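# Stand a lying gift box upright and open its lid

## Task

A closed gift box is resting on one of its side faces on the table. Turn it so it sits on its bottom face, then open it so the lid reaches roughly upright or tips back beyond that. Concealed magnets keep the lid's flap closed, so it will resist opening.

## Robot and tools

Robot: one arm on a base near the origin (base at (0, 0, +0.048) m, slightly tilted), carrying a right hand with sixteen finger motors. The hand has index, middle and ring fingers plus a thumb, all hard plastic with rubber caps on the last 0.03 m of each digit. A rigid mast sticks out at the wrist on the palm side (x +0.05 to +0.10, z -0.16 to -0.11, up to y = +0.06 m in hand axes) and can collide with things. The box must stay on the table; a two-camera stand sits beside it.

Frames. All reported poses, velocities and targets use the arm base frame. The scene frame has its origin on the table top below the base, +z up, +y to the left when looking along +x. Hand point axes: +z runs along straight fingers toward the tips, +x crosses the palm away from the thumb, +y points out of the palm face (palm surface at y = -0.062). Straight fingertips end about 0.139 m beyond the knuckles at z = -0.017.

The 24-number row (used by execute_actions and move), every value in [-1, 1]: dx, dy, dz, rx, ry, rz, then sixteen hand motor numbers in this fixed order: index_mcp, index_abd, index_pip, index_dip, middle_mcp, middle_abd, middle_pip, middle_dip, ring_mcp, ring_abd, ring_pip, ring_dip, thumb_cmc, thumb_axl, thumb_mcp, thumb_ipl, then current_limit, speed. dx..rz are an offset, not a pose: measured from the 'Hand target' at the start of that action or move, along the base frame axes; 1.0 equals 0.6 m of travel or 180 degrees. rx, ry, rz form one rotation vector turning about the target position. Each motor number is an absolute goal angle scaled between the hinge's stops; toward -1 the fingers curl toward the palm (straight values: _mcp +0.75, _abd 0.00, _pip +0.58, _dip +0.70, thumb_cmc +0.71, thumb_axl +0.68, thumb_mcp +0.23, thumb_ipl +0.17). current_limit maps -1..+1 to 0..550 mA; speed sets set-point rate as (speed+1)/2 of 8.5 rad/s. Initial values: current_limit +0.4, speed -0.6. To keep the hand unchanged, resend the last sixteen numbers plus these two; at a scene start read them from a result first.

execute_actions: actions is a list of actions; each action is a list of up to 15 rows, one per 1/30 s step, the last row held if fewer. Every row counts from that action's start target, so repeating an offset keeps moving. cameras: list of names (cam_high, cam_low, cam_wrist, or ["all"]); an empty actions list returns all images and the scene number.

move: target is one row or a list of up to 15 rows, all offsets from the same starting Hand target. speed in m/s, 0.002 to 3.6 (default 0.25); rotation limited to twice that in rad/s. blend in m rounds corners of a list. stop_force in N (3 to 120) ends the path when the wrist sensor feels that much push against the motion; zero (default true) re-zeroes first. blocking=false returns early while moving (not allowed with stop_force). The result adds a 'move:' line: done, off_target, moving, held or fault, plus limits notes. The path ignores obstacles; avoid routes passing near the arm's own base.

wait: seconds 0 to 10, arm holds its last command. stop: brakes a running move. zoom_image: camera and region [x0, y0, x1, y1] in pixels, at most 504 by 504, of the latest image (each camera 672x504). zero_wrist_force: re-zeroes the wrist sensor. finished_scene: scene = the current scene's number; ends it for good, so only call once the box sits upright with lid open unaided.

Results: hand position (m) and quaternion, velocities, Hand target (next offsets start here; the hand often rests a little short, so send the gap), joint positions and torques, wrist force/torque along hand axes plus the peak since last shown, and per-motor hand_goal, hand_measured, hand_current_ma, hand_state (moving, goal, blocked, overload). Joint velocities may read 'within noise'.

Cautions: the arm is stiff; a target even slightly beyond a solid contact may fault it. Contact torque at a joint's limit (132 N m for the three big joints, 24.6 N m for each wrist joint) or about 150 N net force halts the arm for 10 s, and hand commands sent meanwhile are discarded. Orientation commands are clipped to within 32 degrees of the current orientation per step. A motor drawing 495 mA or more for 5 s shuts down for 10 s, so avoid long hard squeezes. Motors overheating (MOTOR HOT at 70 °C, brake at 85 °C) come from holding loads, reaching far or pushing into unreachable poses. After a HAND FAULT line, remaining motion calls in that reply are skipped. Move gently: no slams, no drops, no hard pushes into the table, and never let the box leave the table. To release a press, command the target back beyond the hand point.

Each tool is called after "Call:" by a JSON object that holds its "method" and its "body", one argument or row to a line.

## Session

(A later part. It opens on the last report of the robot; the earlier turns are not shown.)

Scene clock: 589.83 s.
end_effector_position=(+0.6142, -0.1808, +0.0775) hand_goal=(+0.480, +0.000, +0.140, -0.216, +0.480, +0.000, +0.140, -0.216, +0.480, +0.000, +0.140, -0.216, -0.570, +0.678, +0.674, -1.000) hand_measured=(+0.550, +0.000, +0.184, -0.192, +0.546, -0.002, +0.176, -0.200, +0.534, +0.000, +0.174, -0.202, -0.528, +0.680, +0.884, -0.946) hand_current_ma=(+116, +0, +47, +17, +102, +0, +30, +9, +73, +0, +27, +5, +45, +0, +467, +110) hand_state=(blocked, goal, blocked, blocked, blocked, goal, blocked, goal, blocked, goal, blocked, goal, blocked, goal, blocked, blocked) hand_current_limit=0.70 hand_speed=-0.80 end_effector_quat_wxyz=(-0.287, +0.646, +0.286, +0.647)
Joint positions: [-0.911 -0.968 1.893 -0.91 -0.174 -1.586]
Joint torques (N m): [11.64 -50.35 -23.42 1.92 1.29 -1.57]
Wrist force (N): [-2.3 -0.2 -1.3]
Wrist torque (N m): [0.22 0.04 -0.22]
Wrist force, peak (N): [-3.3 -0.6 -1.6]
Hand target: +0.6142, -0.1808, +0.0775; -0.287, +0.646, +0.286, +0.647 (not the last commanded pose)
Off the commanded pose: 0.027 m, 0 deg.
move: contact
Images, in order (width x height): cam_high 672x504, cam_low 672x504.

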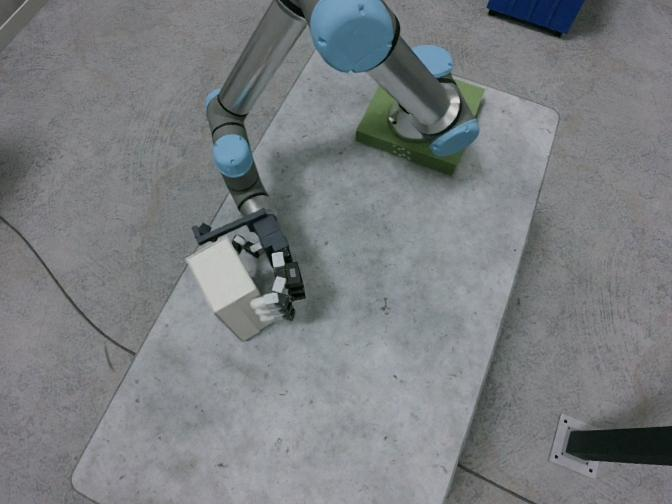

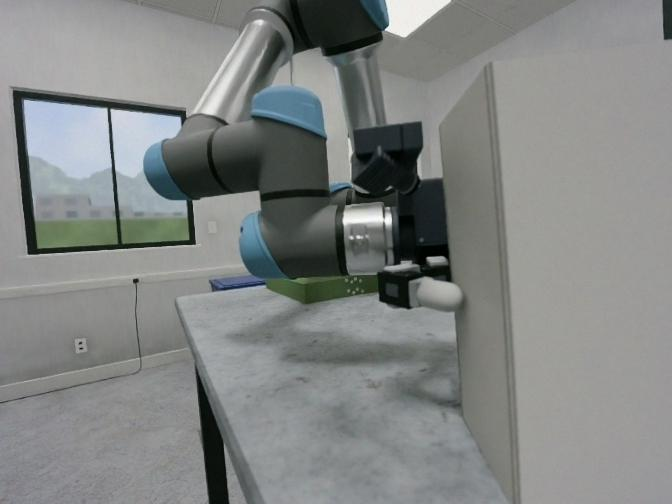

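Call:
{"method": "move", "body": {
  "target": [0, 0, -0.033, 0, 0, 0, 0.48, 0.0, 0.139, -0.217, 0.48, 0.0, 0.139, -0.217, 0.48, 0.0, 0.139, -0.217, -0.571, 0.678, 0.674, -1.0, 0.7, -0.8],
  "speed": 0.012,
  "stop_force": 4,
  "cameras": ["cam_high", "cam_low"]
}}

Call:
{"method": "zoom_image", "body": {
  "camera": "cam_low",
  "region": [380, 230, 672, 504]
}}

Scene clock: 592.53 s.
end_effector_position=(+0.6143, -0.1809, +0.0758) hand_goal=(+0.480, +0.000, +0.140, -0.216, +0.480, +0.000, +0.140, -0.216, +0.480, +0.000, +0.140, -0.216, -0.570, +0.678, +0.674, -1.000) hand_measured=(+0.550, +0.000, +0.184, -0.190, +0.546, -0.002, +0.178, -0.198, +0.540, -0.002, +0.174, -0.202, -0.536, +0.678, +0.884, -0.946) hand_current_ma=(+112, +0, +47, +18, +102, +0, +34, +9, +87, +0, +27, +5, +29, +0, +468, +110) hand_state=(blocked, goal, blocked, blocked, blocked, goal, blocked, goal, blocked, goal, blocked, goal, blocked, goal, blocked, blocked) hand_current_limit=0.70 hand_speed=-0.80 end_effector_quat_wxyz=(-0.287, +0.646, +0.286, +0.647)
Joint positions: [-0.911 -0.964 1.893 -0.914 -0.174 -1.586]
Joint torques (N m): [12.05 -50.49 -22.5 2.29 1.27 -0.18]
Wrist force (N): [-1.8 -0.1 -1.6]
Wrist torque (N m): [0.23 -0.02 -0.26]
Wrist force, peak (N): [-2.5 -0.2 -1.7]
Hand target: +0.6143, -0.1809, +0.0758; -0.287, +0.646, +0.286, +0.647 (not the last commanded pose)
Off the commanded pose: 0.018 m, 0 deg.
move: contact
Images, in order (width x height): cam_high 672x504, cam_low 672x504.

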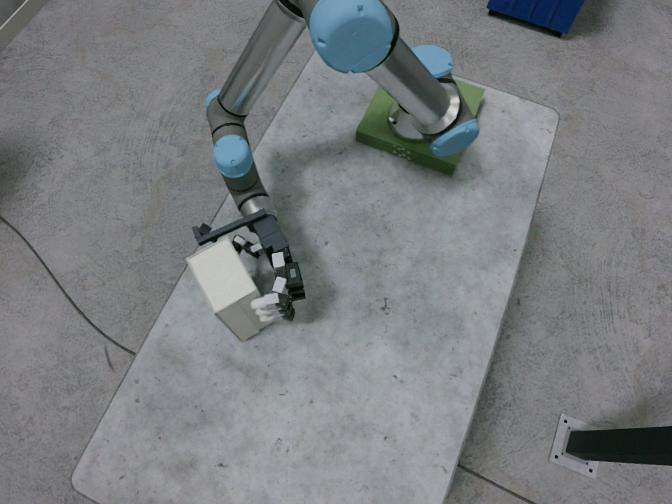

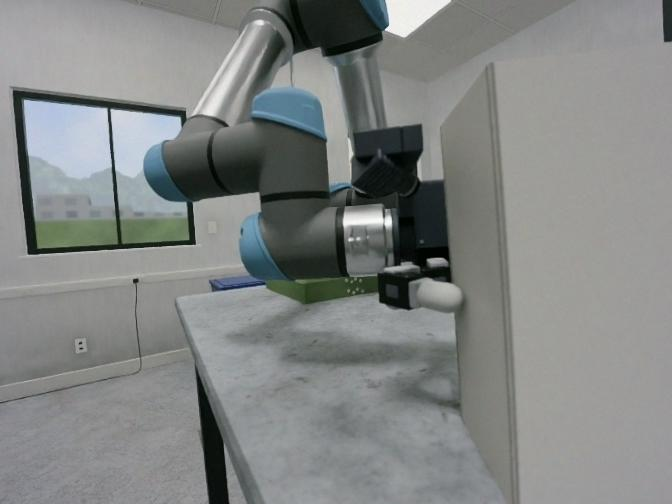

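Scaled by 1.726.

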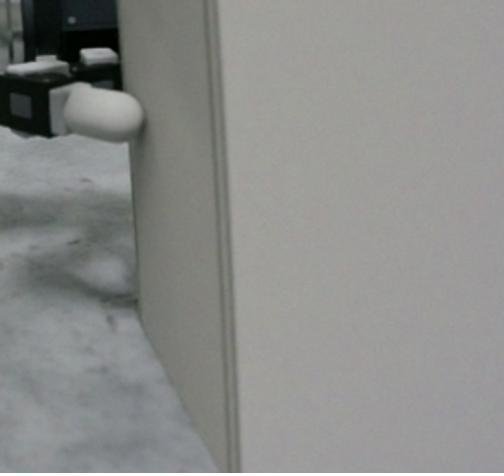

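Call:
{"method": "move", "body": {
  "target": [0, 0, -0.006, 0, 0, 0, 0.48, 0.0, 0.139, -0.217, 0.48, 0.0, 0.139, -0.217, 0.48, 0.0, 0.139, -0.217, -0.571, 0.678, 0.674, -1.0, 0.7, -0.8],
  "speed": 0.01
}}

Scene clock: 594.63 s.
end_effector_position=(+0.6143, -0.1809, +0.0722) hand_goal=(+0.480, +0.000, +0.140, -0.216, +0.480, +0.000, +0.140, -0.216, +0.480, +0.000, +0.140, -0.216, -0.570, +0.678, +0.674, -1.000) hand_measured=(+0.548, -0.004, +0.184, -0.188, +0.548, -0.004, +0.182, -0.198, +0.548, -0.004, +0.178, -0.200, -0.560, +0.678, +0.884, -0.946) hand_current_ma=(+109, +0, +47, +20, +108, -1, +43, +10, +109, -1, +36, +8, +3, +0, +467, +110) hand_state=(blocked, goal, blocked, blocked, blocked, goal, blocked, goal, blocked, goal, blocked, goal, goal, goal, blocked, blocked) hand_current_limit=0.70 hand_speed=-0.80 end_effector_quat_wxyz=(-0.287, +0.646, +0.286, +0.647)
Joint positions: [-0.911 -0.957 1.893 -0.922 -0.174 -1.586]
Joint torques (N m): [11.91 -36.96 -4.48 -0.38 1.1 1.09]
Wrist force (N): [3.8 -0.8 1.3]
Wrist torque (N m): [0.28 -0.18 -0.35]
Wrist force, peak (N): [4.1 -0.9 1.4]
Hand target: +0.6143, -0.1809, +0.0722; -0.287, +0.646, +0.286, +0.647
Off the commanded pose: 0.000 m, 0 deg.
move: done

Call:
{"method": "move", "body": {
  "target": [0, 0, 0.002, 0, 0, 0, 0.89, 0.0, 0.285, -0.029, 0.89, 0.0, 0.285, -0.029, 0.89, 0.0, 0.285, -0.029, -0.571, 0.678, 1.0, -0.373, 0.4, -0.8],
  "speed": 0.01,
  "cameras": ["cam_high", "cam_low"]
}}

Call:
{"method": "zoom_image", "body": {
  "camera": "cam_high",
  "region": [160, 180, 340, 360]
}}

Scene clock: 598.43 s.
end_effector_position=(+0.6143, -0.1809, +0.0735) hand_goal=(+0.890, +0.000, +0.286, -0.028, +0.890, +0.000, +0.286, -0.028, +0.890, +0.000, +0.286, -0.028, -0.570, +0.678, +1.000, -0.372) hand_measured=(+0.888, +0.002, +0.284, -0.030, +0.888, +0.002, +0.284, -0.030, +0.888, +0.002, +0.284, -0.030, -0.560, +0.676, +0.998, -0.374) hand_current_ma=(+0, +0, +0, +0, +0, +0, +0, +0, +0, +0, +0, +0, +3, +0, +0, +0) hand_state=(goal, goal, goal, goal, goal, goal, goal, goal, goal, goal, goal, goal, goal, goal, goal, goal) hand_current_limit=0.40 hand_speed=-0.80 end_effector_quat_wxyz=(-0.287, +0.646, +0.286, +0.647)
Joint positions: [-0.911 -0.959 1.893 -0.919 -0.174 -1.586]
Joint torques (N m): [11.58 -34.95 -22.66 -0.37 1.3 -1.45]
Wrist force (N): [-0.9 -0.8 -1.1]
Wrist torque (N m): [0.18 0.08 -0.33]
Wrist force, peak (N): [4.0 -0.7 1.5]
Hand target: +0.6143, -0.1809, +0.0734; -0.287, +0.646, +0.286, +0.647
Off the commanded pose: 0.000 m, 0 deg.
move: done
Images, in order (width x height): cam_high 672x504, cam_low 672x504.

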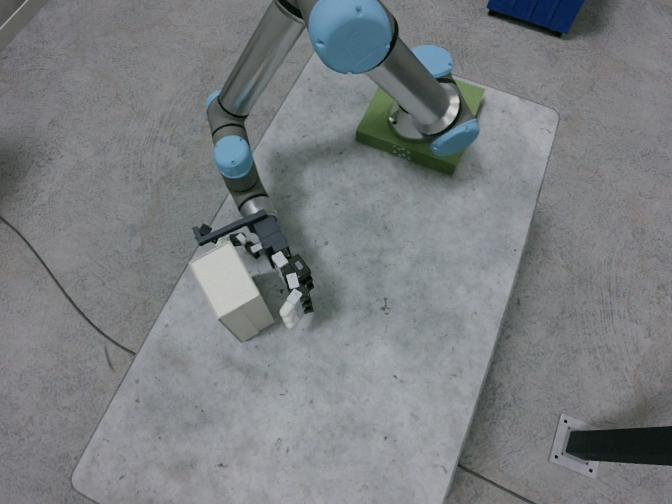

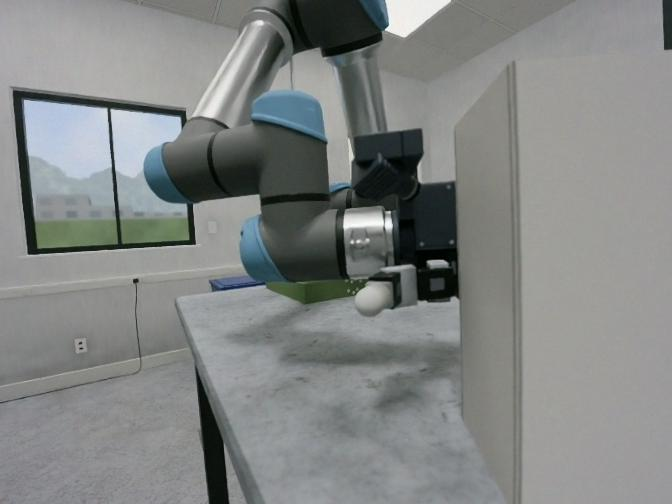

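Scaled by 2.800.

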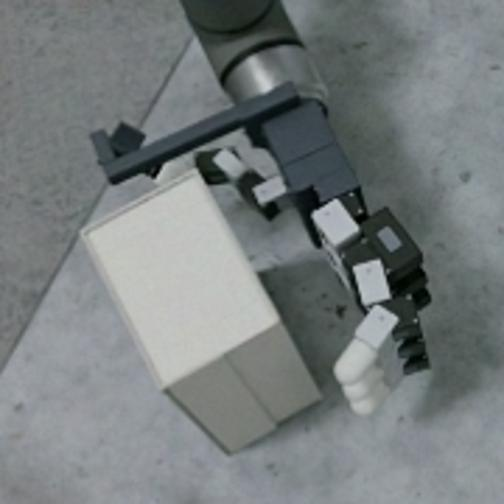

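Call:
{"method": "move", "body": {
  "target": [
    [-0.135, 0.0983, 0, 0, 0, 0, 0.89, 0.0, 0.285, -0.029, 0.89, 0.0, 0.285, -0.029, 0.89, 0.0, 0.285, -0.029, -0.571, 0.678, 1.0, -0.373, 0.4, -0.7],
    [-0.135, 0.0983, 0.4443, 0, 0, 0, 0.89, 0.0, 0.285, -0.029, 0.89, 0.0, 0.285, -0.029, 0.89, 0.0, 0.285, -0.029, -0.571, 0.678, 1.0, -0.373, 0.4, -0.7],
    [-0.0238, 0.018, 0.4443, 0.2975, 0.402, 0, 0.89, 0.0, 0.285, -0.029, 0.89, 0.0, 0.285, -0.029, 0.89, 0.0, 0.285, -0.029, -0.571, 0.678, 1.0, -0.373, 0.4, -0.7],
    [0.044, -0.0192, 0.4443, 0.595, 0.804, 0, 0.89, 0.0, 0.285, -0.029, 0.89, 0.0, 0.285, -0.029, 0.89, 0.0, 0.285, -0.029, -0.571, 0.678, 1.0, -0.373, 0.4, -0.7]
  ],
  "speed": [0.12, 0.3, 0.5, 0.5],
  "blend": [0.01, 0.05, 0.02, 0],
  "cameras": ["cam_high"]
}}

Call:
{"method": "zoom_image", "body": {
  "camera": "cam_high",
  "region": [100, 180, 340, 400]
}}

Scene clock: 616.07 s.
end_effector_position=(+0.6407, -0.1924, +0.3400) hand_goal=(+0.890, +0.000, +0.286, -0.028, +0.890, +0.000, +0.286, -0.028, +0.890, +0.000, +0.286, -0.028, -0.570, +0.678, +1.000, -0.372) hand_measured=(+0.888, -0.002, +0.284, -0.030, +0.888, -0.002, +0.284, -0.030, +0.888, -0.002, +0.284, -0.030, -0.574, +0.680, +0.998, -0.374) hand_current_ma=(+0, +0, +0, +0, +0, +0, +0, +0, +0, +0, +0, +0, -1, +0, +0, +0) hand_state=(goal, goal, goal, goal, goal, goal, goal, goal, goal, goal, goal, goal, goal, goal, goal, goal) hand_current_limit=0.40 hand_speed=-0.70 end_effector_quat_wxyz=(+0.614, -0.350, +0.616, +0.349)
Joint positions: [-0.81 -0.676 0.703 -0.037 -0.273 1.58]
Joint torques (N m): [5.26 -62.25 -16.73 2.35 -0.82 0.99]
Wrist force (N): [2.7 -0.7 -0.1]
Wrist torque (N m): [0.09 0.01 0.46]
Wrist force, peak (N): [-3.3 -1.5 -1.3]
Hand target: +0.6407, -0.1924, +0.3400; +0.614, -0.350, +0.616, +0.349
Off the commanded pose: 0.000 m, 0 deg.
move: done
Images, in order (width x height): cam_high 672x504.

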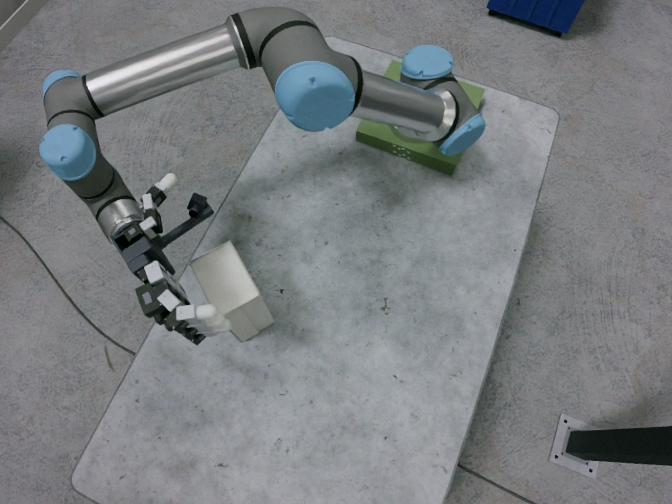

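Scaled by 2.100.

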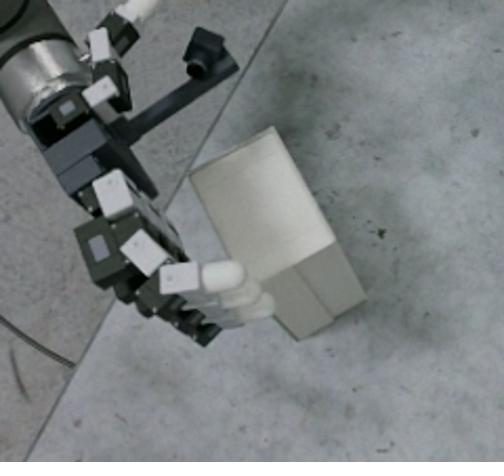

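Call:
{"method": "move", "body": {
  "target": [
    [0.0809, -0.0588, 0, 0, 0, 0, 0.89, 0.0, 0.285, -0.029, 0.89, 0.0, 0.285, -0.029, 0.89, 0.0, 0.285, -0.029, -0.571, 0.678, 1.0, -0.373, 0.4, -0.7],
    [0.0809, -0.0588, -0.4267, 0, 0, 0, 0.89, 0.0, 0.285, -0.029, 0.89, 0.0, 0.285, -0.029, 0.89, 0.0, 0.285, -0.029, -0.571, 0.678, 1.0, -0.373, 0.4, -0.7]
  ],
  "speed": [0.2, 0.2],
  "blend": [0.02, 0],
  "cameras": ["cam_high", "cam_low"]
}}

Call:
{"method": "zoom_image", "body": {
  "camera": "cam_high",
  "region": [120, 200, 300, 380]
}}

Scene clock: 623.97 s.
end_effector_position=(+0.6892, -0.2277, +0.0841) hand_goal=(+0.890, +0.000, +0.286, -0.028, +0.890, +0.000, +0.286, -0.028, +0.890, +0.000, +0.286, -0.028, -0.570, +0.678, +1.000, -0.372) hand_measured=(+0.888, -0.002, +0.284, -0.030, +0.888, -0.002, +0.284, -0.030, +0.888, -0.002, +0.284, -0.030, -0.574, +0.680, +0.998, -0.374) hand_current_ma=(+0, +0, +0, +0, +0, +0, +0, +0, +0, +0, +0, +0, -1, +0, +0, +0) hand_state=(goal, goal, goal, goal, goal, goal, goal, goal, goal, goal, goal, goal, goal, goal, goal, goal) hand_current_limit=0.40 hand_speed=-0.70 end_effector_quat_wxyz=(+0.614, -0.349, +0.616, +0.349)
Joint positions: [-0.797 -0.271 0.567 -0.306 -0.259 1.581]
Joint torques (N m): [-11.83 -57.74 -15.42 1.73 1.79 -1.32]
Wrist force (N): [2.6 -0.6 0.0]
Wrist torque (N m): [0.09 0.01 0.36]
Wrist force, peak (N): [4.7 -0.5 0.3]
Hand target: +0.6892, -0.2277, +0.0840; +0.614, -0.350, +0.616, +0.349
Off the commanded pose: 0.000 m, 0 deg.
move: done
Images, in order (width x height): cam_high 672x504, cam_low 672x504.

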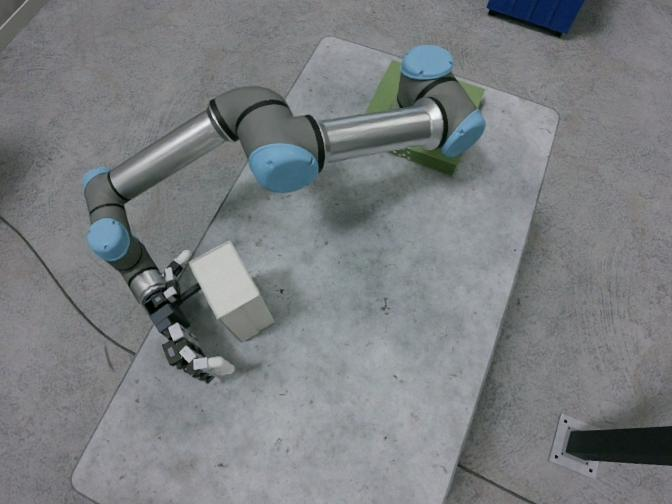

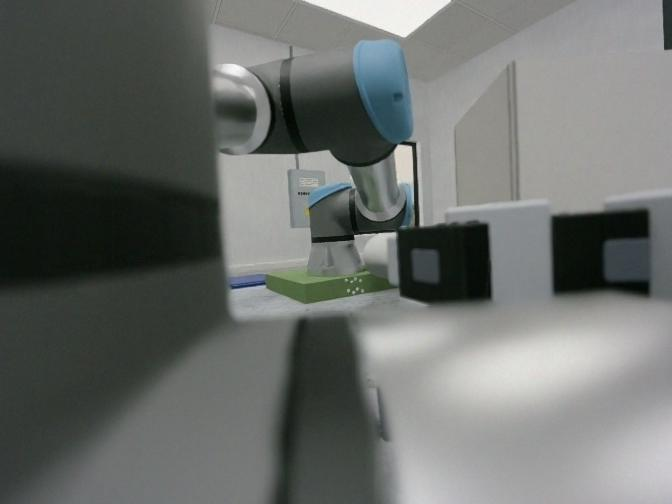

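Scaled by 2.800.

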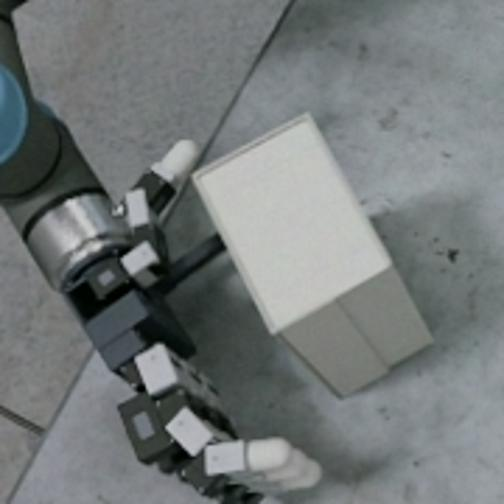

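Call:
{"method": "move", "body": {
  "target": [-0.0607, 0.0441, 0, 0, 0, 0, 0.89, 0.0, 0.285, -0.029, 0.89, 0.0, 0.285, -0.029, 0.89, 0.0, 0.285, -0.029, -0.571, 0.678, 1.0, -0.373, 0.4, -0.7],
  "speed": 0.06,
  "stop_force": 10,
  "cameras": ["cam_high", "cam_wrist"]
}}

Call:
{"method": "zoom_image", "body": {
  "camera": "cam_high",
  "region": [120, 200, 300, 380]
}}

Scene clock: 634.57 s.
end_effector_position=(+0.6528, -0.2012, +0.0840) hand_goal=(+0.890, +0.000, +0.286, -0.028, +0.890, +0.000, +0.286, -0.028, +0.890, +0.000, +0.286, -0.028, -0.570, +0.678, +1.000, -0.372) hand_measured=(+0.888, -0.002, +0.284, -0.030, +0.888, -0.002, +0.284, -0.030, +0.888, -0.002, +0.284, -0.030, -0.574, +0.680, +0.998, -0.374) hand_current_ma=(+0, +0, +0, +0, +0, +0, +0, +0, +0, +0, +0, +0, -1, +0, +0, +0) hand_state=(goal, goal, goal, goal, goal, goal, goal, goal, goal, goal, goal, goal, goal, goal, goal, goal) hand_current_limit=0.40 hand_speed=-0.70 end_effector_quat_wxyz=(+0.614, -0.350, +0.616, +0.349)
Joint positions: [-0.807 -0.421 0.883 -0.471 -0.269 1.58]
Joint torques (N m): [12.59 -49.75 -13.27 2.32 1.96 -1.28]
Wrist force (N): [2.5 -1.0 0.2]
Wrist torque (N m): [0.04 0.03 0.38]
Wrist force, peak (N): [3.2 -0.9 0.0]
Hand target: +0.6528, -0.2012, +0.0840; +0.614, -0.350, +0.616, +0.349
Off the commanded pose: 0.000 m, 0 deg.
move: done
Images, in order (width x height): cam_high 672x504, cam_wrist 672x504.

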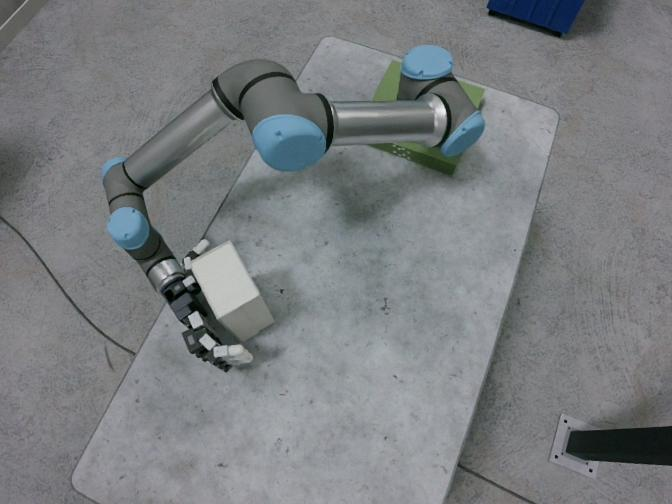

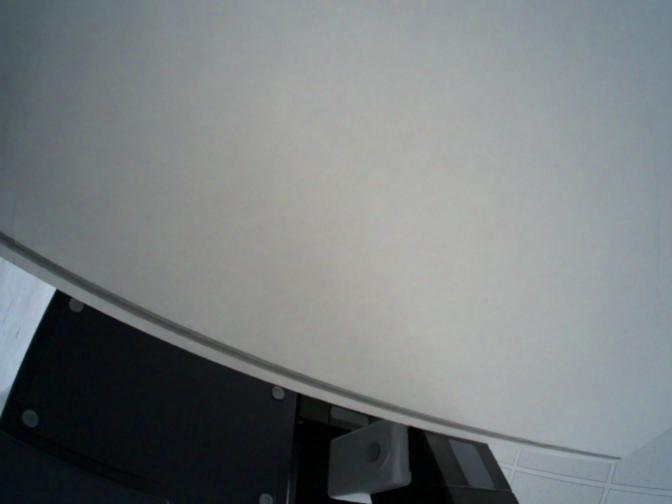

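Scaled by 2.800.

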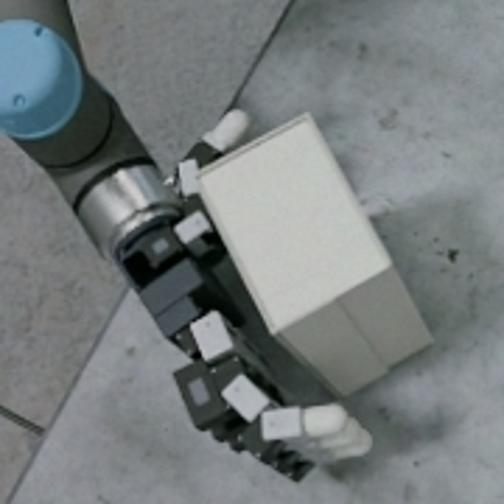

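Call:
{"method": "move", "body": {
  "target": [0, 0, 0, 0, 0, 0, 0.65, 0.0, 0.201, -0.183, 0.65, 0.0, 0.201, -0.183, 0.65, 0.0, 0.201, -0.183, -0.571, 0.678, 0.93, -0.95, 0.4, -0.7]
}}

Call:
{"method": "move", "body": {
  "target": [0, 0, 0, 0, 0, 0, 0.48, 0.0, 0.139, -0.217, 0.48, 0.0, 0.139, -0.217, 0.48, 0.0, 0.139, -0.217, -0.571, 0.678, 0.674, -1.0, 0.7, -0.8],
  "cameras": ["cam_high", "cam_wrist"]
}}

Call:
{"method": "zoom_image", "body": {
  "camera": "cam_high",
  "region": [120, 200, 300, 380]
}}

Scene clock: 641.60 s.
end_effector_position=(+0.6528, -0.2012, +0.0840) hand_goal=(+0.650, +0.000, +0.202, -0.182, +0.650, +0.000, +0.202, -0.182, +0.650, +0.000, +0.202, -0.182, -0.570, +0.678, +0.930, -0.950) hand_measured=(+0.652, -0.002, +0.204, -0.180, +0.652, -0.002, +0.204, -0.180, +0.652, -0.002, +0.204, -0.180, -0.574, +0.680, +0.932, -0.948) hand_current_ma=(+0, +0, +0, +0, +0, +0, +0, +0, +0, +0, +0, +0, -1, +0, +0, +0) hand_state=(goal, goal, goal, goal, goal, goal, goal, goal, goal, goal, goal, goal, goal, goal, goal, goal) hand_current_limit=0.40 hand_speed=-0.70 end_effector_quat_wxyz=(+0.614, -0.349, +0.616, +0.349)
Joint positions: [-0.807 -0.421 0.883 -0.471 -0.269 1.58]
Joint torques (N m): [12.67 -49.73 -12.51 1.9 0.45 -0.59]
Wrist force (N): [2.7 -0.7 0.2]
Wrist torque (N m): [0.08 0.02 0.35]
Wrist force, peak (N): [2.9 -0.6 0.0]
Hand target: +0.6528, -0.2012, +0.0840; +0.614, -0.350, +0.616, +0.349
Off the commanded pose: 0.000 m, 0 deg.
move: done

Scene clock: 642.10 s.
end_effector_position=(+0.6528, -0.2012, +0.0840) hand_goal=(+0.480, +0.000, +0.140, -0.216, +0.480, +0.000, +0.140, -0.216, +0.480, +0.000, +0.140, -0.216, -0.570, +0.678, +0.674, -1.000) hand_measured=(+0.574, -0.002, +0.176, -0.200, +0.574, -0.002, +0.170, -0.202, +0.572, -0.002, +0.164, -0.204, -0.572, +0.680, +0.906, -0.958) hand_current_ma=(+194, +0, +32, +9, +193, +0, +22, +6, +183, +0, +17, +5, +0, +0, +468, +69) hand_state=(blocked, goal, blocked, goal, blocked, goal, blocked, goal, blocked, goal, blocked, goal, goal, goal, blocked, blocked) hand_current_limit=0.70 hand_speed=-0.80 end_effector_quat_wxyz=(+0.614, -0.349, +0.616, +0.349)
Joint positions: [-0.807 -0.421 0.883 -0.471 -0.269 1.58]
Joint torques (N m): [11.68 -49.92 -13.64 1.91 -0.39 -0.71]
Wrist force (N): [2.2 -1.5 0.4]
Wrist torque (N m): [0.12 -0.21 0.31]
Wrist force, peak (N): [2.5 -1.5 0.6]
Hand target: +0.6528, -0.2012, +0.0840; +0.614, -0.350, +0.616, +0.349
Off the commanded pose: 0.000 m, 0 deg.
move: done
Images, in order (width x height): cam_high 672x504, cam_wrist 672x504.

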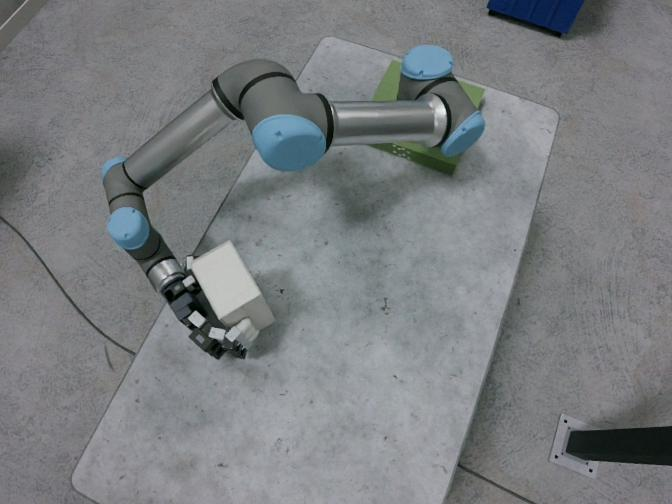

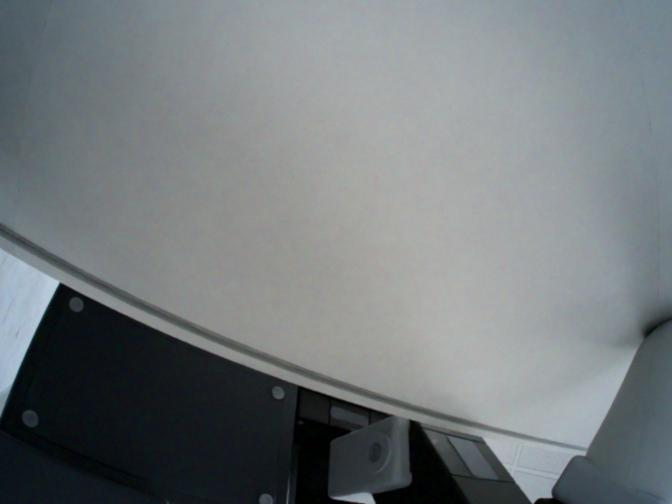

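Scaled by 2.800.

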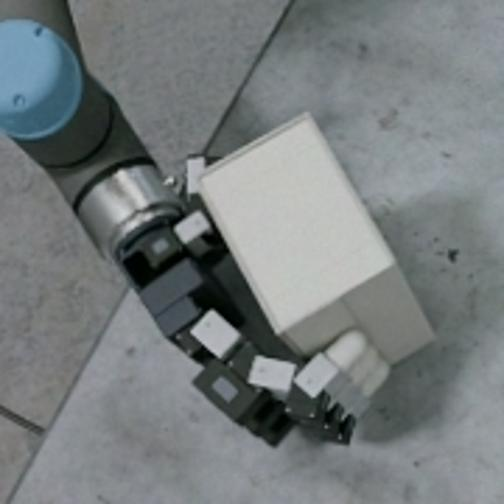

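Call:
{"method": "move", "body": {
  "target": [
    [0, 0, 0.11, 0, 0, 0, 0.48, 0.0, 0.139, -0.217, 0.48, 0.0, 0.139, -0.217, 0.48, 0.0, 0.139, -0.217, -0.571, 0.678, 0.674, -1.0, 0.7, -0.8],
    [-0.1597, 0.1287, 0.11, -0.294, -0.4045, 0, 0.48, 0.0, 0.139, -0.217, 0.48, 0.0, 0.139, -0.217, 0.48, 0.0, 0.139, -0.217, -0.571, 0.678, 0.674, -1.0, 0.7, -0.8]
  ],
  "speed": [0.07, 0.18],
  "blend": [0.02, 0],
  "cameras": ["cam_high", "cam_low"]
}}

Call:
{"method": "zoom_image", "body": {
  "camera": "cam_low",
  "region": [330, 100, 672, 470]
}}

Scene clock: 655.40 s.
end_effector_position=(+0.5570, -0.1241, +0.1500) hand_goal=(+0.480, +0.000, +0.140, -0.216, +0.480, +0.000, +0.140, -0.216, +0.480, +0.000, +0.140, -0.216, -0.570, +0.678, +0.674, -1.000) hand_measured=(+0.562, -0.010, +0.180, -0.194, +0.550, -0.008, +0.170, -0.198, +0.534, -0.008, +0.164, -0.200, -0.538, +0.680, +0.906, -0.946) hand_current_ma=(+151, -2, +37, +13, +113, -2, +24, +9, +72, -2, +17, +7, +27, +0, +467, +112) hand_state=(blocked, goal, blocked, blocked, blocked, goal, blocked, goal, blocked, goal, blocked, goal, blocked, goal, blocked, blocked) hand_current_limit=0.70 hand_speed=-0.80 end_effector_quat_wxyz=(-0.641, +0.702, -0.229, +0.209)
Joint positions: [-0.864 -1.185 1.743 -0.933 -0.25 0.364]
Joint torques (N m): [5.03 -34.31 -19.76 -1.25 0.84 -0.5]
Wrist force (N): [1.2 3.3 -0.1]
Wrist torque (N m): [0.17 0.04 0.36]
Wrist force, peak (N): [6.3 -0.5 0.1]
Hand target: +0.5570, -0.1240, +0.1500; -0.641, +0.702, -0.229, +0.209
Off the commanded pose: 0.000 m, 0 deg.
move: done
Images, in order (width x height): cam_high 672x504, cam_low 672x504.

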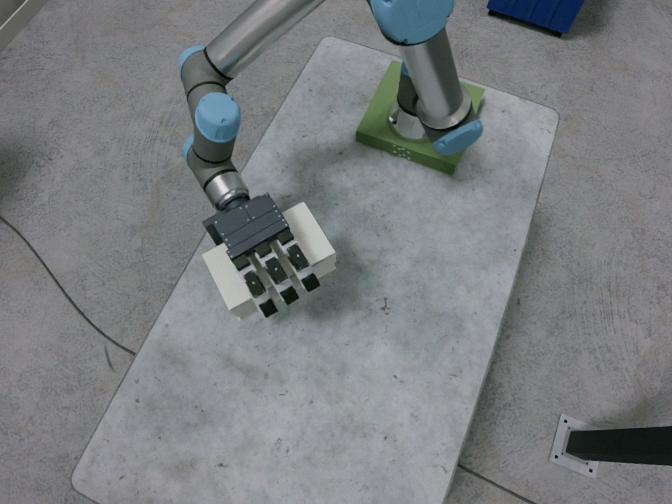

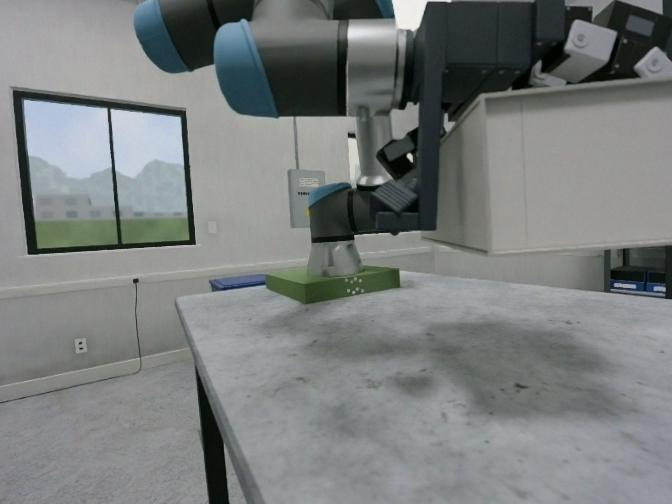

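Scaled by 1.362.

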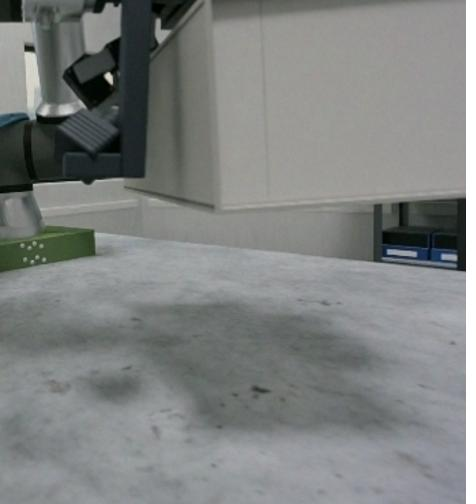

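Call:
{"method": "move", "body": {
  "target": [0, 0, -0.165, 0, 0, 0, 0.48, 0.0, 0.139, -0.217, 0.48, 0.0, 0.139, -0.217, 0.48, 0.0, 0.139, -0.217, -0.571, 0.678, 0.674, -1.0, 0.7, -0.8],
  "speed": 0.12
}}

Call:
{"method": "move", "body": {
  "target": [0, 0, -0.075, 0, 0, 0, 0.48, 0.0, 0.139, -0.217, 0.48, 0.0, 0.139, -0.217, 0.48, 0.0, 0.139, -0.217, -0.571, 0.678, 0.674, -1.0, 0.7, -0.8],
  "speed": 0.012,
  "stop_force": 5,
  "cameras": ["cam_high", "cam_low"]
}}

Call:
{"method": "zoom_image", "body": {
  "camera": "cam_low",
  "region": [330, 200, 672, 480]
}}

Scene clock: 658.07 s.
end_effector_position=(+0.5569, -0.1241, +0.0510) hand_goal=(+0.480, +0.000, +0.140, -0.216, +0.480, +0.000, +0.140, -0.216, +0.480, +0.000, +0.140, -0.216, -0.570, +0.678, +0.674, -1.000) hand_measured=(+0.562, -0.010, +0.180, -0.194, +0.548, -0.008, +0.170, -0.198, +0.532, -0.008, +0.164, -0.200, -0.538, +0.680, +0.906, -0.944) hand_current_ma=(+149, -2, +37, +13, +110, -2, +24, +10, +69, -2, +17, +7, +28, +0, +467, +116) hand_state=(blocked, goal, blocked, blocked, blocked, goal, blocked, goal, blocked, goal, blocked, goal, blocked, goal, blocked, blocked) hand_current_limit=0.70 hand_speed=-0.80 end_effector_quat_wxyz=(-0.641, +0.702, -0.229, +0.209)
Joint positions: [-0.864 -1.036 1.826 -1.166 -0.25 0.364]
Joint torques (N m): [11.27 -39.22 -26.16 0.9 3.03 -1.17]
Wrist force (N): [0.7 3.2 0.1]
Wrist torque (N m): [0.14 0.10 0.31]
Wrist force, peak (N): [0.7 5.3 0.2]
Hand target: +0.5570, -0.1240, +0.0510; -0.641, +0.702, -0.229, +0.209
Off the commanded pose: 0.000 m, 0 deg.
move: done

Scene clock: 662.40 s.
end_effector_position=(+0.5570, -0.1240, +0.0125) hand_goal=(+0.480, +0.000, +0.140, -0.216, +0.480, +0.000, +0.140, -0.216, +0.480, +0.000, +0.140, -0.216, -0.570, +0.678, +0.674, -1.000) hand_measured=(+0.550, -0.010, +0.188, -0.180, +0.544, -0.008, +0.174, -0.194, +0.534, -0.008, +0.166, -0.204, -0.538, +0.680, +0.906, -0.948) hand_current_ma=(+112, -2, +54, +31, +99, -2, +30, +14, +70, -2, +18, +5, +28, +0, +467, +105) hand_state=(blocked, goal, blocked, blocked, blocked, goal, blocked, blocked, blocked, goal, blocked, goal, blocked, goal, blocked, blocked) hand_current_limit=0.70 hand_speed=-0.80 end_effector_quat_wxyz=(-0.641, +0.702, -0.229, +0.209)
Joint positions: [-0.864 -0.966 1.842 -1.251 -0.25 0.364]
Joint torques (N m): [12.26 -51.78 -24.15 1.72 0.55 0.52]
Wrist force (N): [1.2 1.2 -0.2]
Wrist torque (N m): [-0.08 0.06 0.21]
Wrist force, peak (N): [1.2 -4.9 -0.2]
Hand target: +0.5570, -0.1240, +0.0125; -0.641, +0.702, -0.229, +0.209 (not the last commanded pose)
Off the commanded pose: 0.007 m, 0 deg.
move: contact
Images, in order (width x height): cam_high 672x504, cam_low 672x504.

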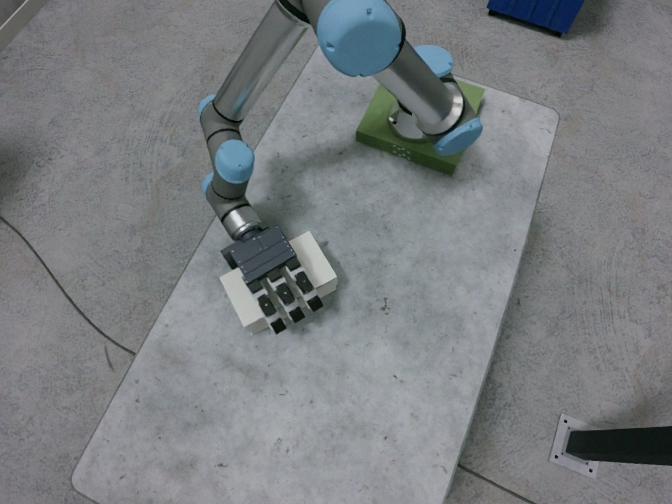

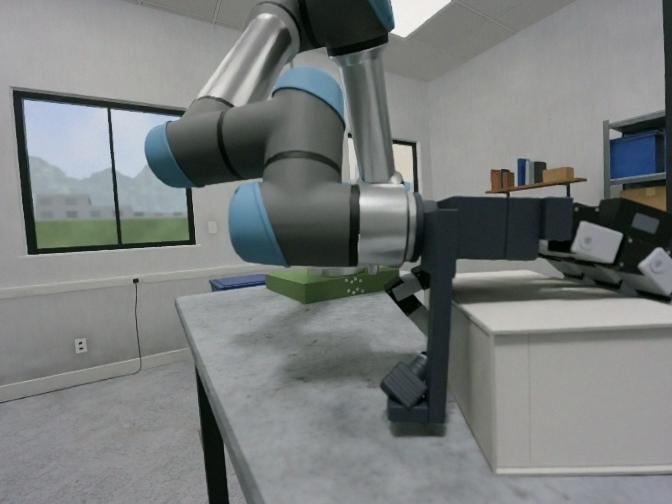

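Scaled by 1.474.

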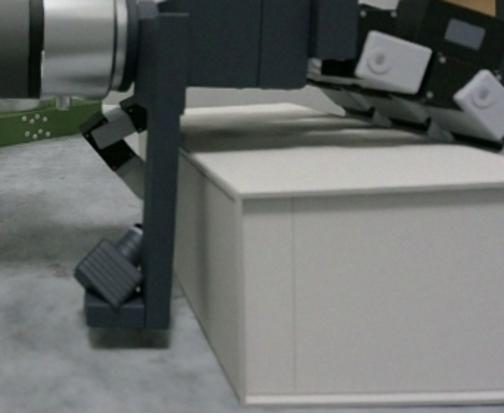

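Call:
{"method": "move", "body": {
  "target": [0, 0, 0, 0, 0, 0, 0.89, 0.0, 0.285, -0.029, 0.89, 0.0, 0.285, -0.029, 0.89, 0.0, 0.285, -0.029, -0.571, 0.678, 1.0, -0.373, 0.4, -0.75]
}}

Call:
{"method": "move", "body": {
  "target": [
    [0, 0, 0.28, 0, 0, 0, 0.89, 0.0, 0.285, -0.029, 0.89, 0.0, 0.285, -0.029, 0.89, 0.0, 0.285, -0.029, -0.571, 0.678, 1.0, -0.373, 0.4, -0.7],
    [0.1, 0.15, 0.32, -0.445, 0.3234, 0, 0.754, 0.0, 0.212, -0.101, 0.754, 0.0, 0.212, -0.101, 0.754, 0.0, 0.212, -0.101, 0.714, 0.678, 0.226, 0.168, 0.4, -0.7],
    [0.0778, 0.1222, 0.0908, -0.445, 0.3234, 0, 0.754, 0.0, 0.212, -0.101, 0.754, 0.0, 0.212, -0.101, 0.754, 0.0, 0.212, -0.101, 0.714, 0.678, 0.226, 0.168, 0.4, -0.7]
  ],
  "speed": [0.2, 0.45, 0.2],
  "blend": [0.02, 0.02, 0],
  "cameras": ["all"]
}}

Call:
{"method": "zoom_image", "body": {
  "camera": "cam_wrist",
  "region": [200, 0, 660, 260]
}}

Scene clock: 671.93 s.
end_effector_position=(+0.5570, -0.1240, +0.0125) hand_goal=(+0.890, +0.000, +0.286, -0.028, +0.890, +0.000, +0.286, -0.028, +0.890, +0.000, +0.286, -0.028, -0.570, +0.678, +1.000, -0.372) hand_measured=(+0.868, -0.004, +0.278, -0.032, +0.866, -0.002, +0.280, -0.030, +0.866, -0.002, +0.280, -0.030, -0.568, +0.680, +0.992, -0.374) hand_current_ma=(-15, +0, -2, +0, -18, +0, -2, +0, -17, +0, -1, +0, +0, +0, -4, -1) hand_state=(blocked, goal, goal, goal, blocked, goal, goal, goal, blocked, goal, goal, goal, goal, goal, goal, goal) hand_current_limit=0.40 hand_speed=-0.75 end_effector_quat_wxyz=(-0.641, +0.702, -0.229, +0.209)
Joint positions: [-0.864 -0.966 1.842 -1.251 -0.25 0.364]
Joint torques (N m): [6.49 -49.39 -23.16 0.82 0.67 -1.27]
Wrist force (N): [0.9 0.8 0.1]
Wrist torque (N m): [0.00 0.08 0.32]
Wrist force, peak (N): [1.1 1.5 -0.4]
Hand target: +0.5570, -0.1240, +0.0125; -0.641, +0.702, -0.229, +0.209
Off the commanded pose: 0.000 m, 0 deg.
move: done

Scene clock: 677.97 s.
end_effector_position=(+0.6037, -0.0508, +0.0671) hand_goal=(+0.754, +0.000, +0.212, -0.100, +0.754, +0.000, +0.212, -0.100, +0.754, +0.000, +0.212, -0.100, +0.714, +0.678, +0.226, +0.168) hand_measured=(+0.760, -0.004, +0.218, -0.096, +0.760, -0.002, +0.218, -0.096, +0.760, -0.002, +0.216, -0.096, +0.714, +0.680, +0.222, +0.164) hand_current_ma=(+2, +0, +1, +1, +2, +0, +1, +0, +2, +0, +1, +0, +0, +0, -1, -1) hand_state=(goal, goal, goal, goal, goal, goal, goal, goal, goal, goal, goal, goal, goal, goal, goal, goal) hand_current_limit=0.40 hand_speed=-0.70 end_effector_quat_wxyz=(+0.118, +0.944, -0.307, -0.037)
Joint positions: [-0.122 -0.899 1.477 -2.029 -1.788 2.091]
Joint torques (N m): [13.79 -49.43 -18.29 -3.7 -1.93 1.18]
Wrist force (N): [0.2 -0.2 0.1]
Wrist torque (N m): [0.02 -0.03 0.01]
Wrist force, peak (N): [1.0 3.2 0.1]
Hand target: +0.6037, -0.0507, +0.0670; +0.118, +0.944, -0.307, -0.037
Off the commanded pose: 0.000 m, 0 deg.
move: done; blend cut to 0 m at target 2

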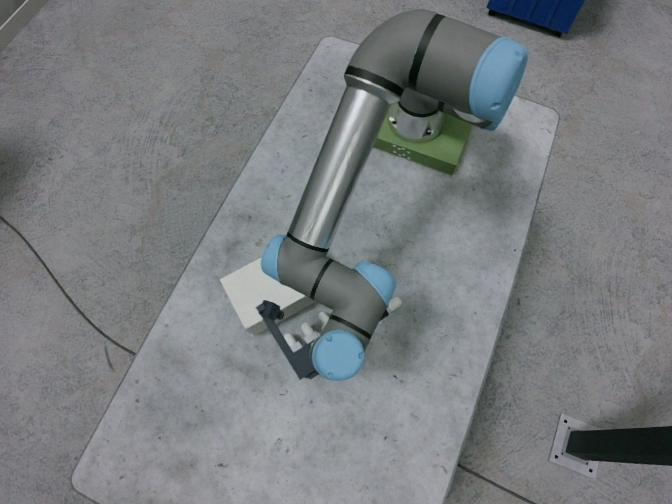

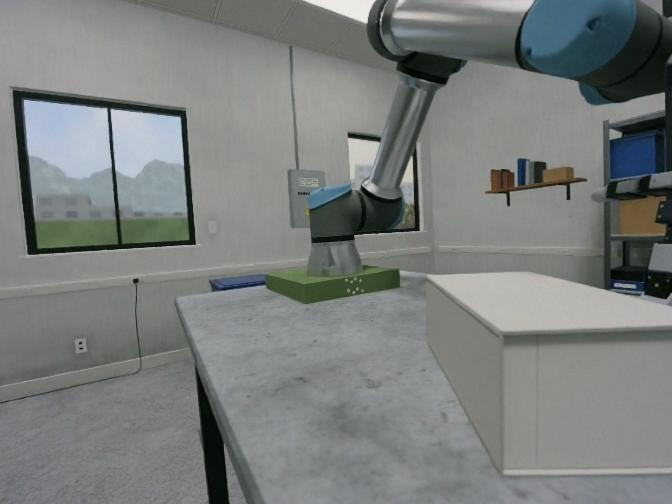

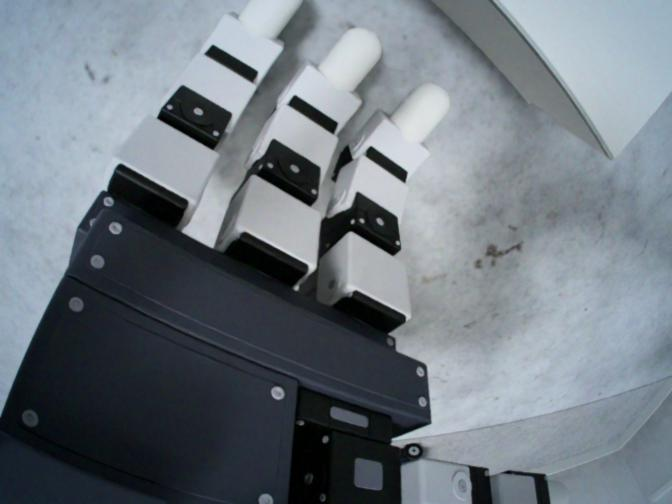

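Scaled by 1.096 from the camera's 672x504 image, which has a finer 960x720 frame.

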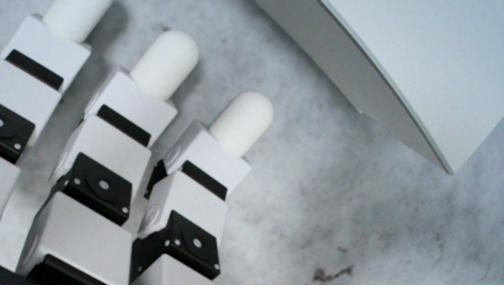

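Call:
{"method": "move", "body": {
  "target": [-0.0402, -0.0553, 0, 0, 0, 0, 0.754, 0.0, 0.212, -0.101, 0.754, 0.0, 0.212, -0.101, 0.754, 0.0, 0.212, -0.101, 0.714, 0.678, 0.226, 0.168, 0.6, -0.7],
  "speed": 0.04,
  "cameras": ["cam_wrist", "cam_low"]
}}

Call:
{"method": "zoom_image", "body": {
  "camera": "cam_wrist",
  "region": [200, 0, 660, 260]
}}

Scene clock: 681.03 s.
end_effector_position=(+0.5795, -0.0841, +0.0671) hand_goal=(+0.754, +0.000, +0.212, -0.100, +0.754, +0.000, +0.212, -0.100, +0.754, +0.000, +0.212, -0.100, +0.714, +0.678, +0.226, +0.168) hand_measured=(+0.762, +0.000, +0.218, -0.098, +0.760, -0.002, +0.218, -0.096, +0.760, -0.002, +0.216, -0.096, +0.714, +0.680, +0.222, +0.164) hand_current_ma=(+2, +0, +1, +0, +2, +0, +1, +0, +2, +0, +1, +0, +0, +0, -1, -1) hand_state=(goal, goal, goal, goal, goal, goal, goal, goal, goal, goal, goal, goal, goal, goal, goal, goal) hand_current_limit=0.60 hand_speed=-0.70 end_effector_quat_wxyz=(+0.118, +0.944, -0.307, -0.037)
Joint positions: [-0.175 -0.948 1.569 -2.084 -1.794 2.036]
Joint torques (N m): [14.65 -36.01 -30.22 -0.09 -2.05 1.59]
Wrist force (N): [0.3 -0.2 0.5]
Wrist torque (N m): [0.01 -0.05 -0.01]
Wrist force, peak (N): [-0.2 -1.4 -0.6]
Hand target: +0.5795, -0.0839, +0.0670; +0.118, +0.944, -0.307, -0.037
Off the commanded pose: 0.000 m, 0 deg.
move: done
Images, in order (width x height): cam_low 672x504, cam_wrist 672x504.

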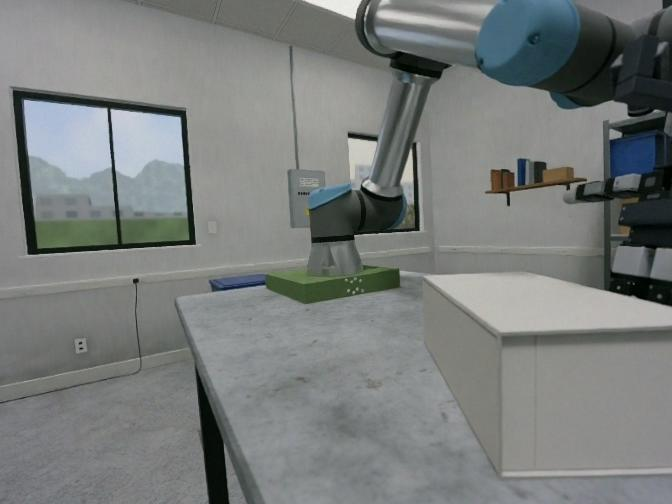

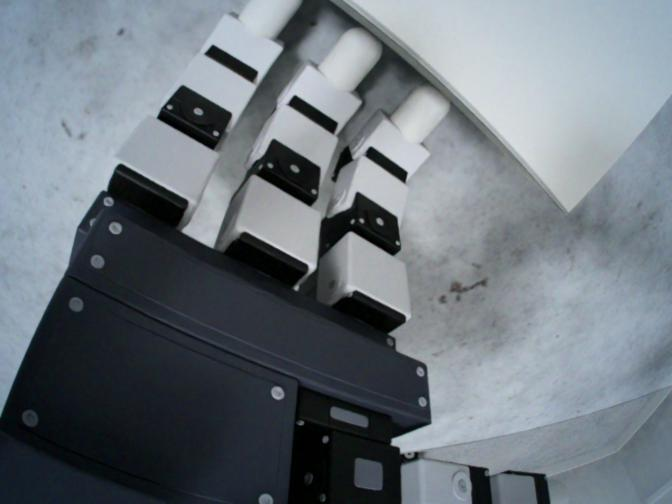

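Scaled by 1.096 from the camera's 672x504 image, which has a finer 960x720 frame.

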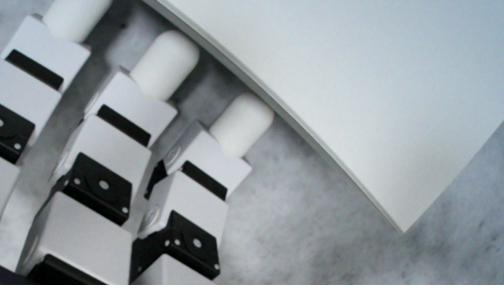

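Call:
{"method": "move", "body": {
  "target": [-0.004, -0.0055, 0.03, 0, 0, 0, 0.754, 0.0, 0.212, -0.101, 0.754, 0.0, 0.212, -0.101, 0.754, 0.0, 0.212, -0.101, 0.714, 0.678, 0.226, 0.168, 0.7, -0.7],
  "speed": 0.03,
  "cameras": ["cam_wrist", "cam_low"]
}}

Call:
{"method": "zoom_image", "body": {
  "camera": "cam_low",
  "region": [400, 240, 672, 490]
}}

Scene clock: 683.70 s.
end_effector_position=(+0.5771, -0.0872, +0.0852) hand_goal=(+0.754, +0.000, +0.212, -0.100, +0.754, +0.000, +0.212, -0.100, +0.754, +0.000, +0.212, -0.100, +0.714, +0.678, +0.226, +0.168) hand_measured=(+0.768, +0.000, +0.222, -0.096, +0.760, -0.002, +0.218, -0.096, +0.760, -0.002, +0.216, -0.096, +0.714, +0.680, +0.222, +0.164) hand_current_ma=(+7, +0, +4, +1, +2, +0, +1, +0, +2, +0, +1, +0, +0, +0, -1, -1) hand_state=(goal, goal, goal, goal, goal, goal, goal, goal, goal, goal, goal, goal, goal, goal, goal, goal) hand_current_limit=0.70 hand_speed=-0.70 end_effector_quat_wxyz=(+0.118, +0.944, -0.307, -0.037)
Joint positions: [-0.181 -0.977 1.564 -2.051 -1.795 2.031]
Joint torques (N m): [-6.66 -37.26 -24.43 -3.95 -2.92 -0.09]
Wrist force (N): [0.1 -0.8 0.9]
Wrist torque (N m): [0.03 -0.03 0.02]
Wrist force, peak (N): [0.2 -0.8 1.0]
Hand target: +0.5771, -0.0872, +0.0850; +0.118, +0.944, -0.307, -0.037
Off the commanded pose: 0.000 m, 0 deg.
move: done
Images, in order (width x height): cam_low 672x504, cam_wrist 672x504.

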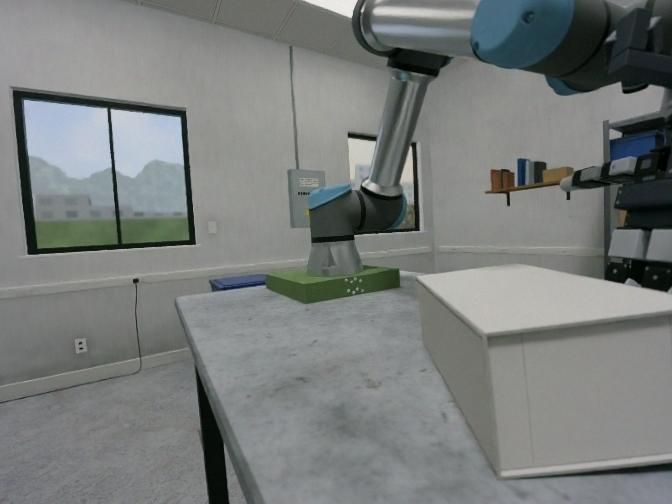

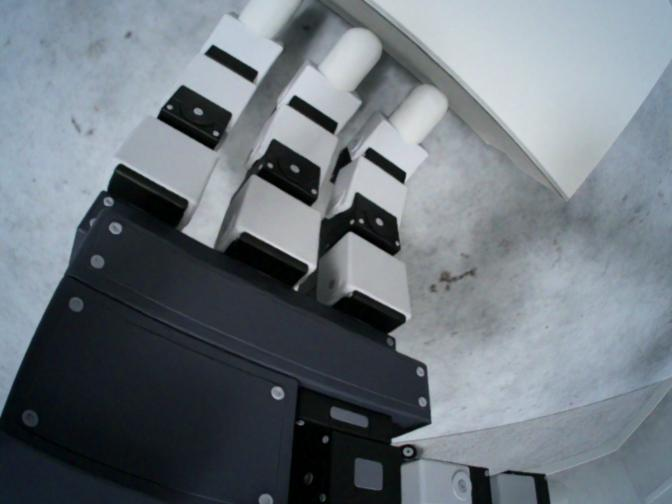

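Scaled by 1.853.

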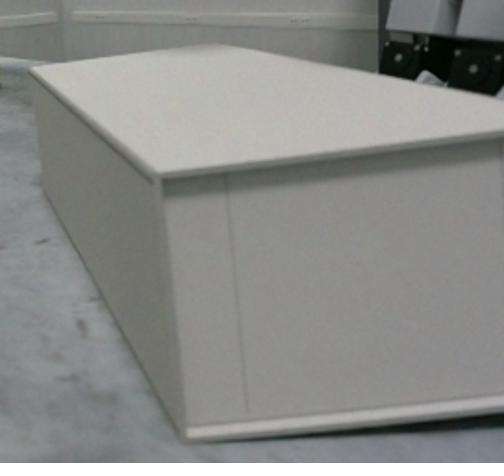

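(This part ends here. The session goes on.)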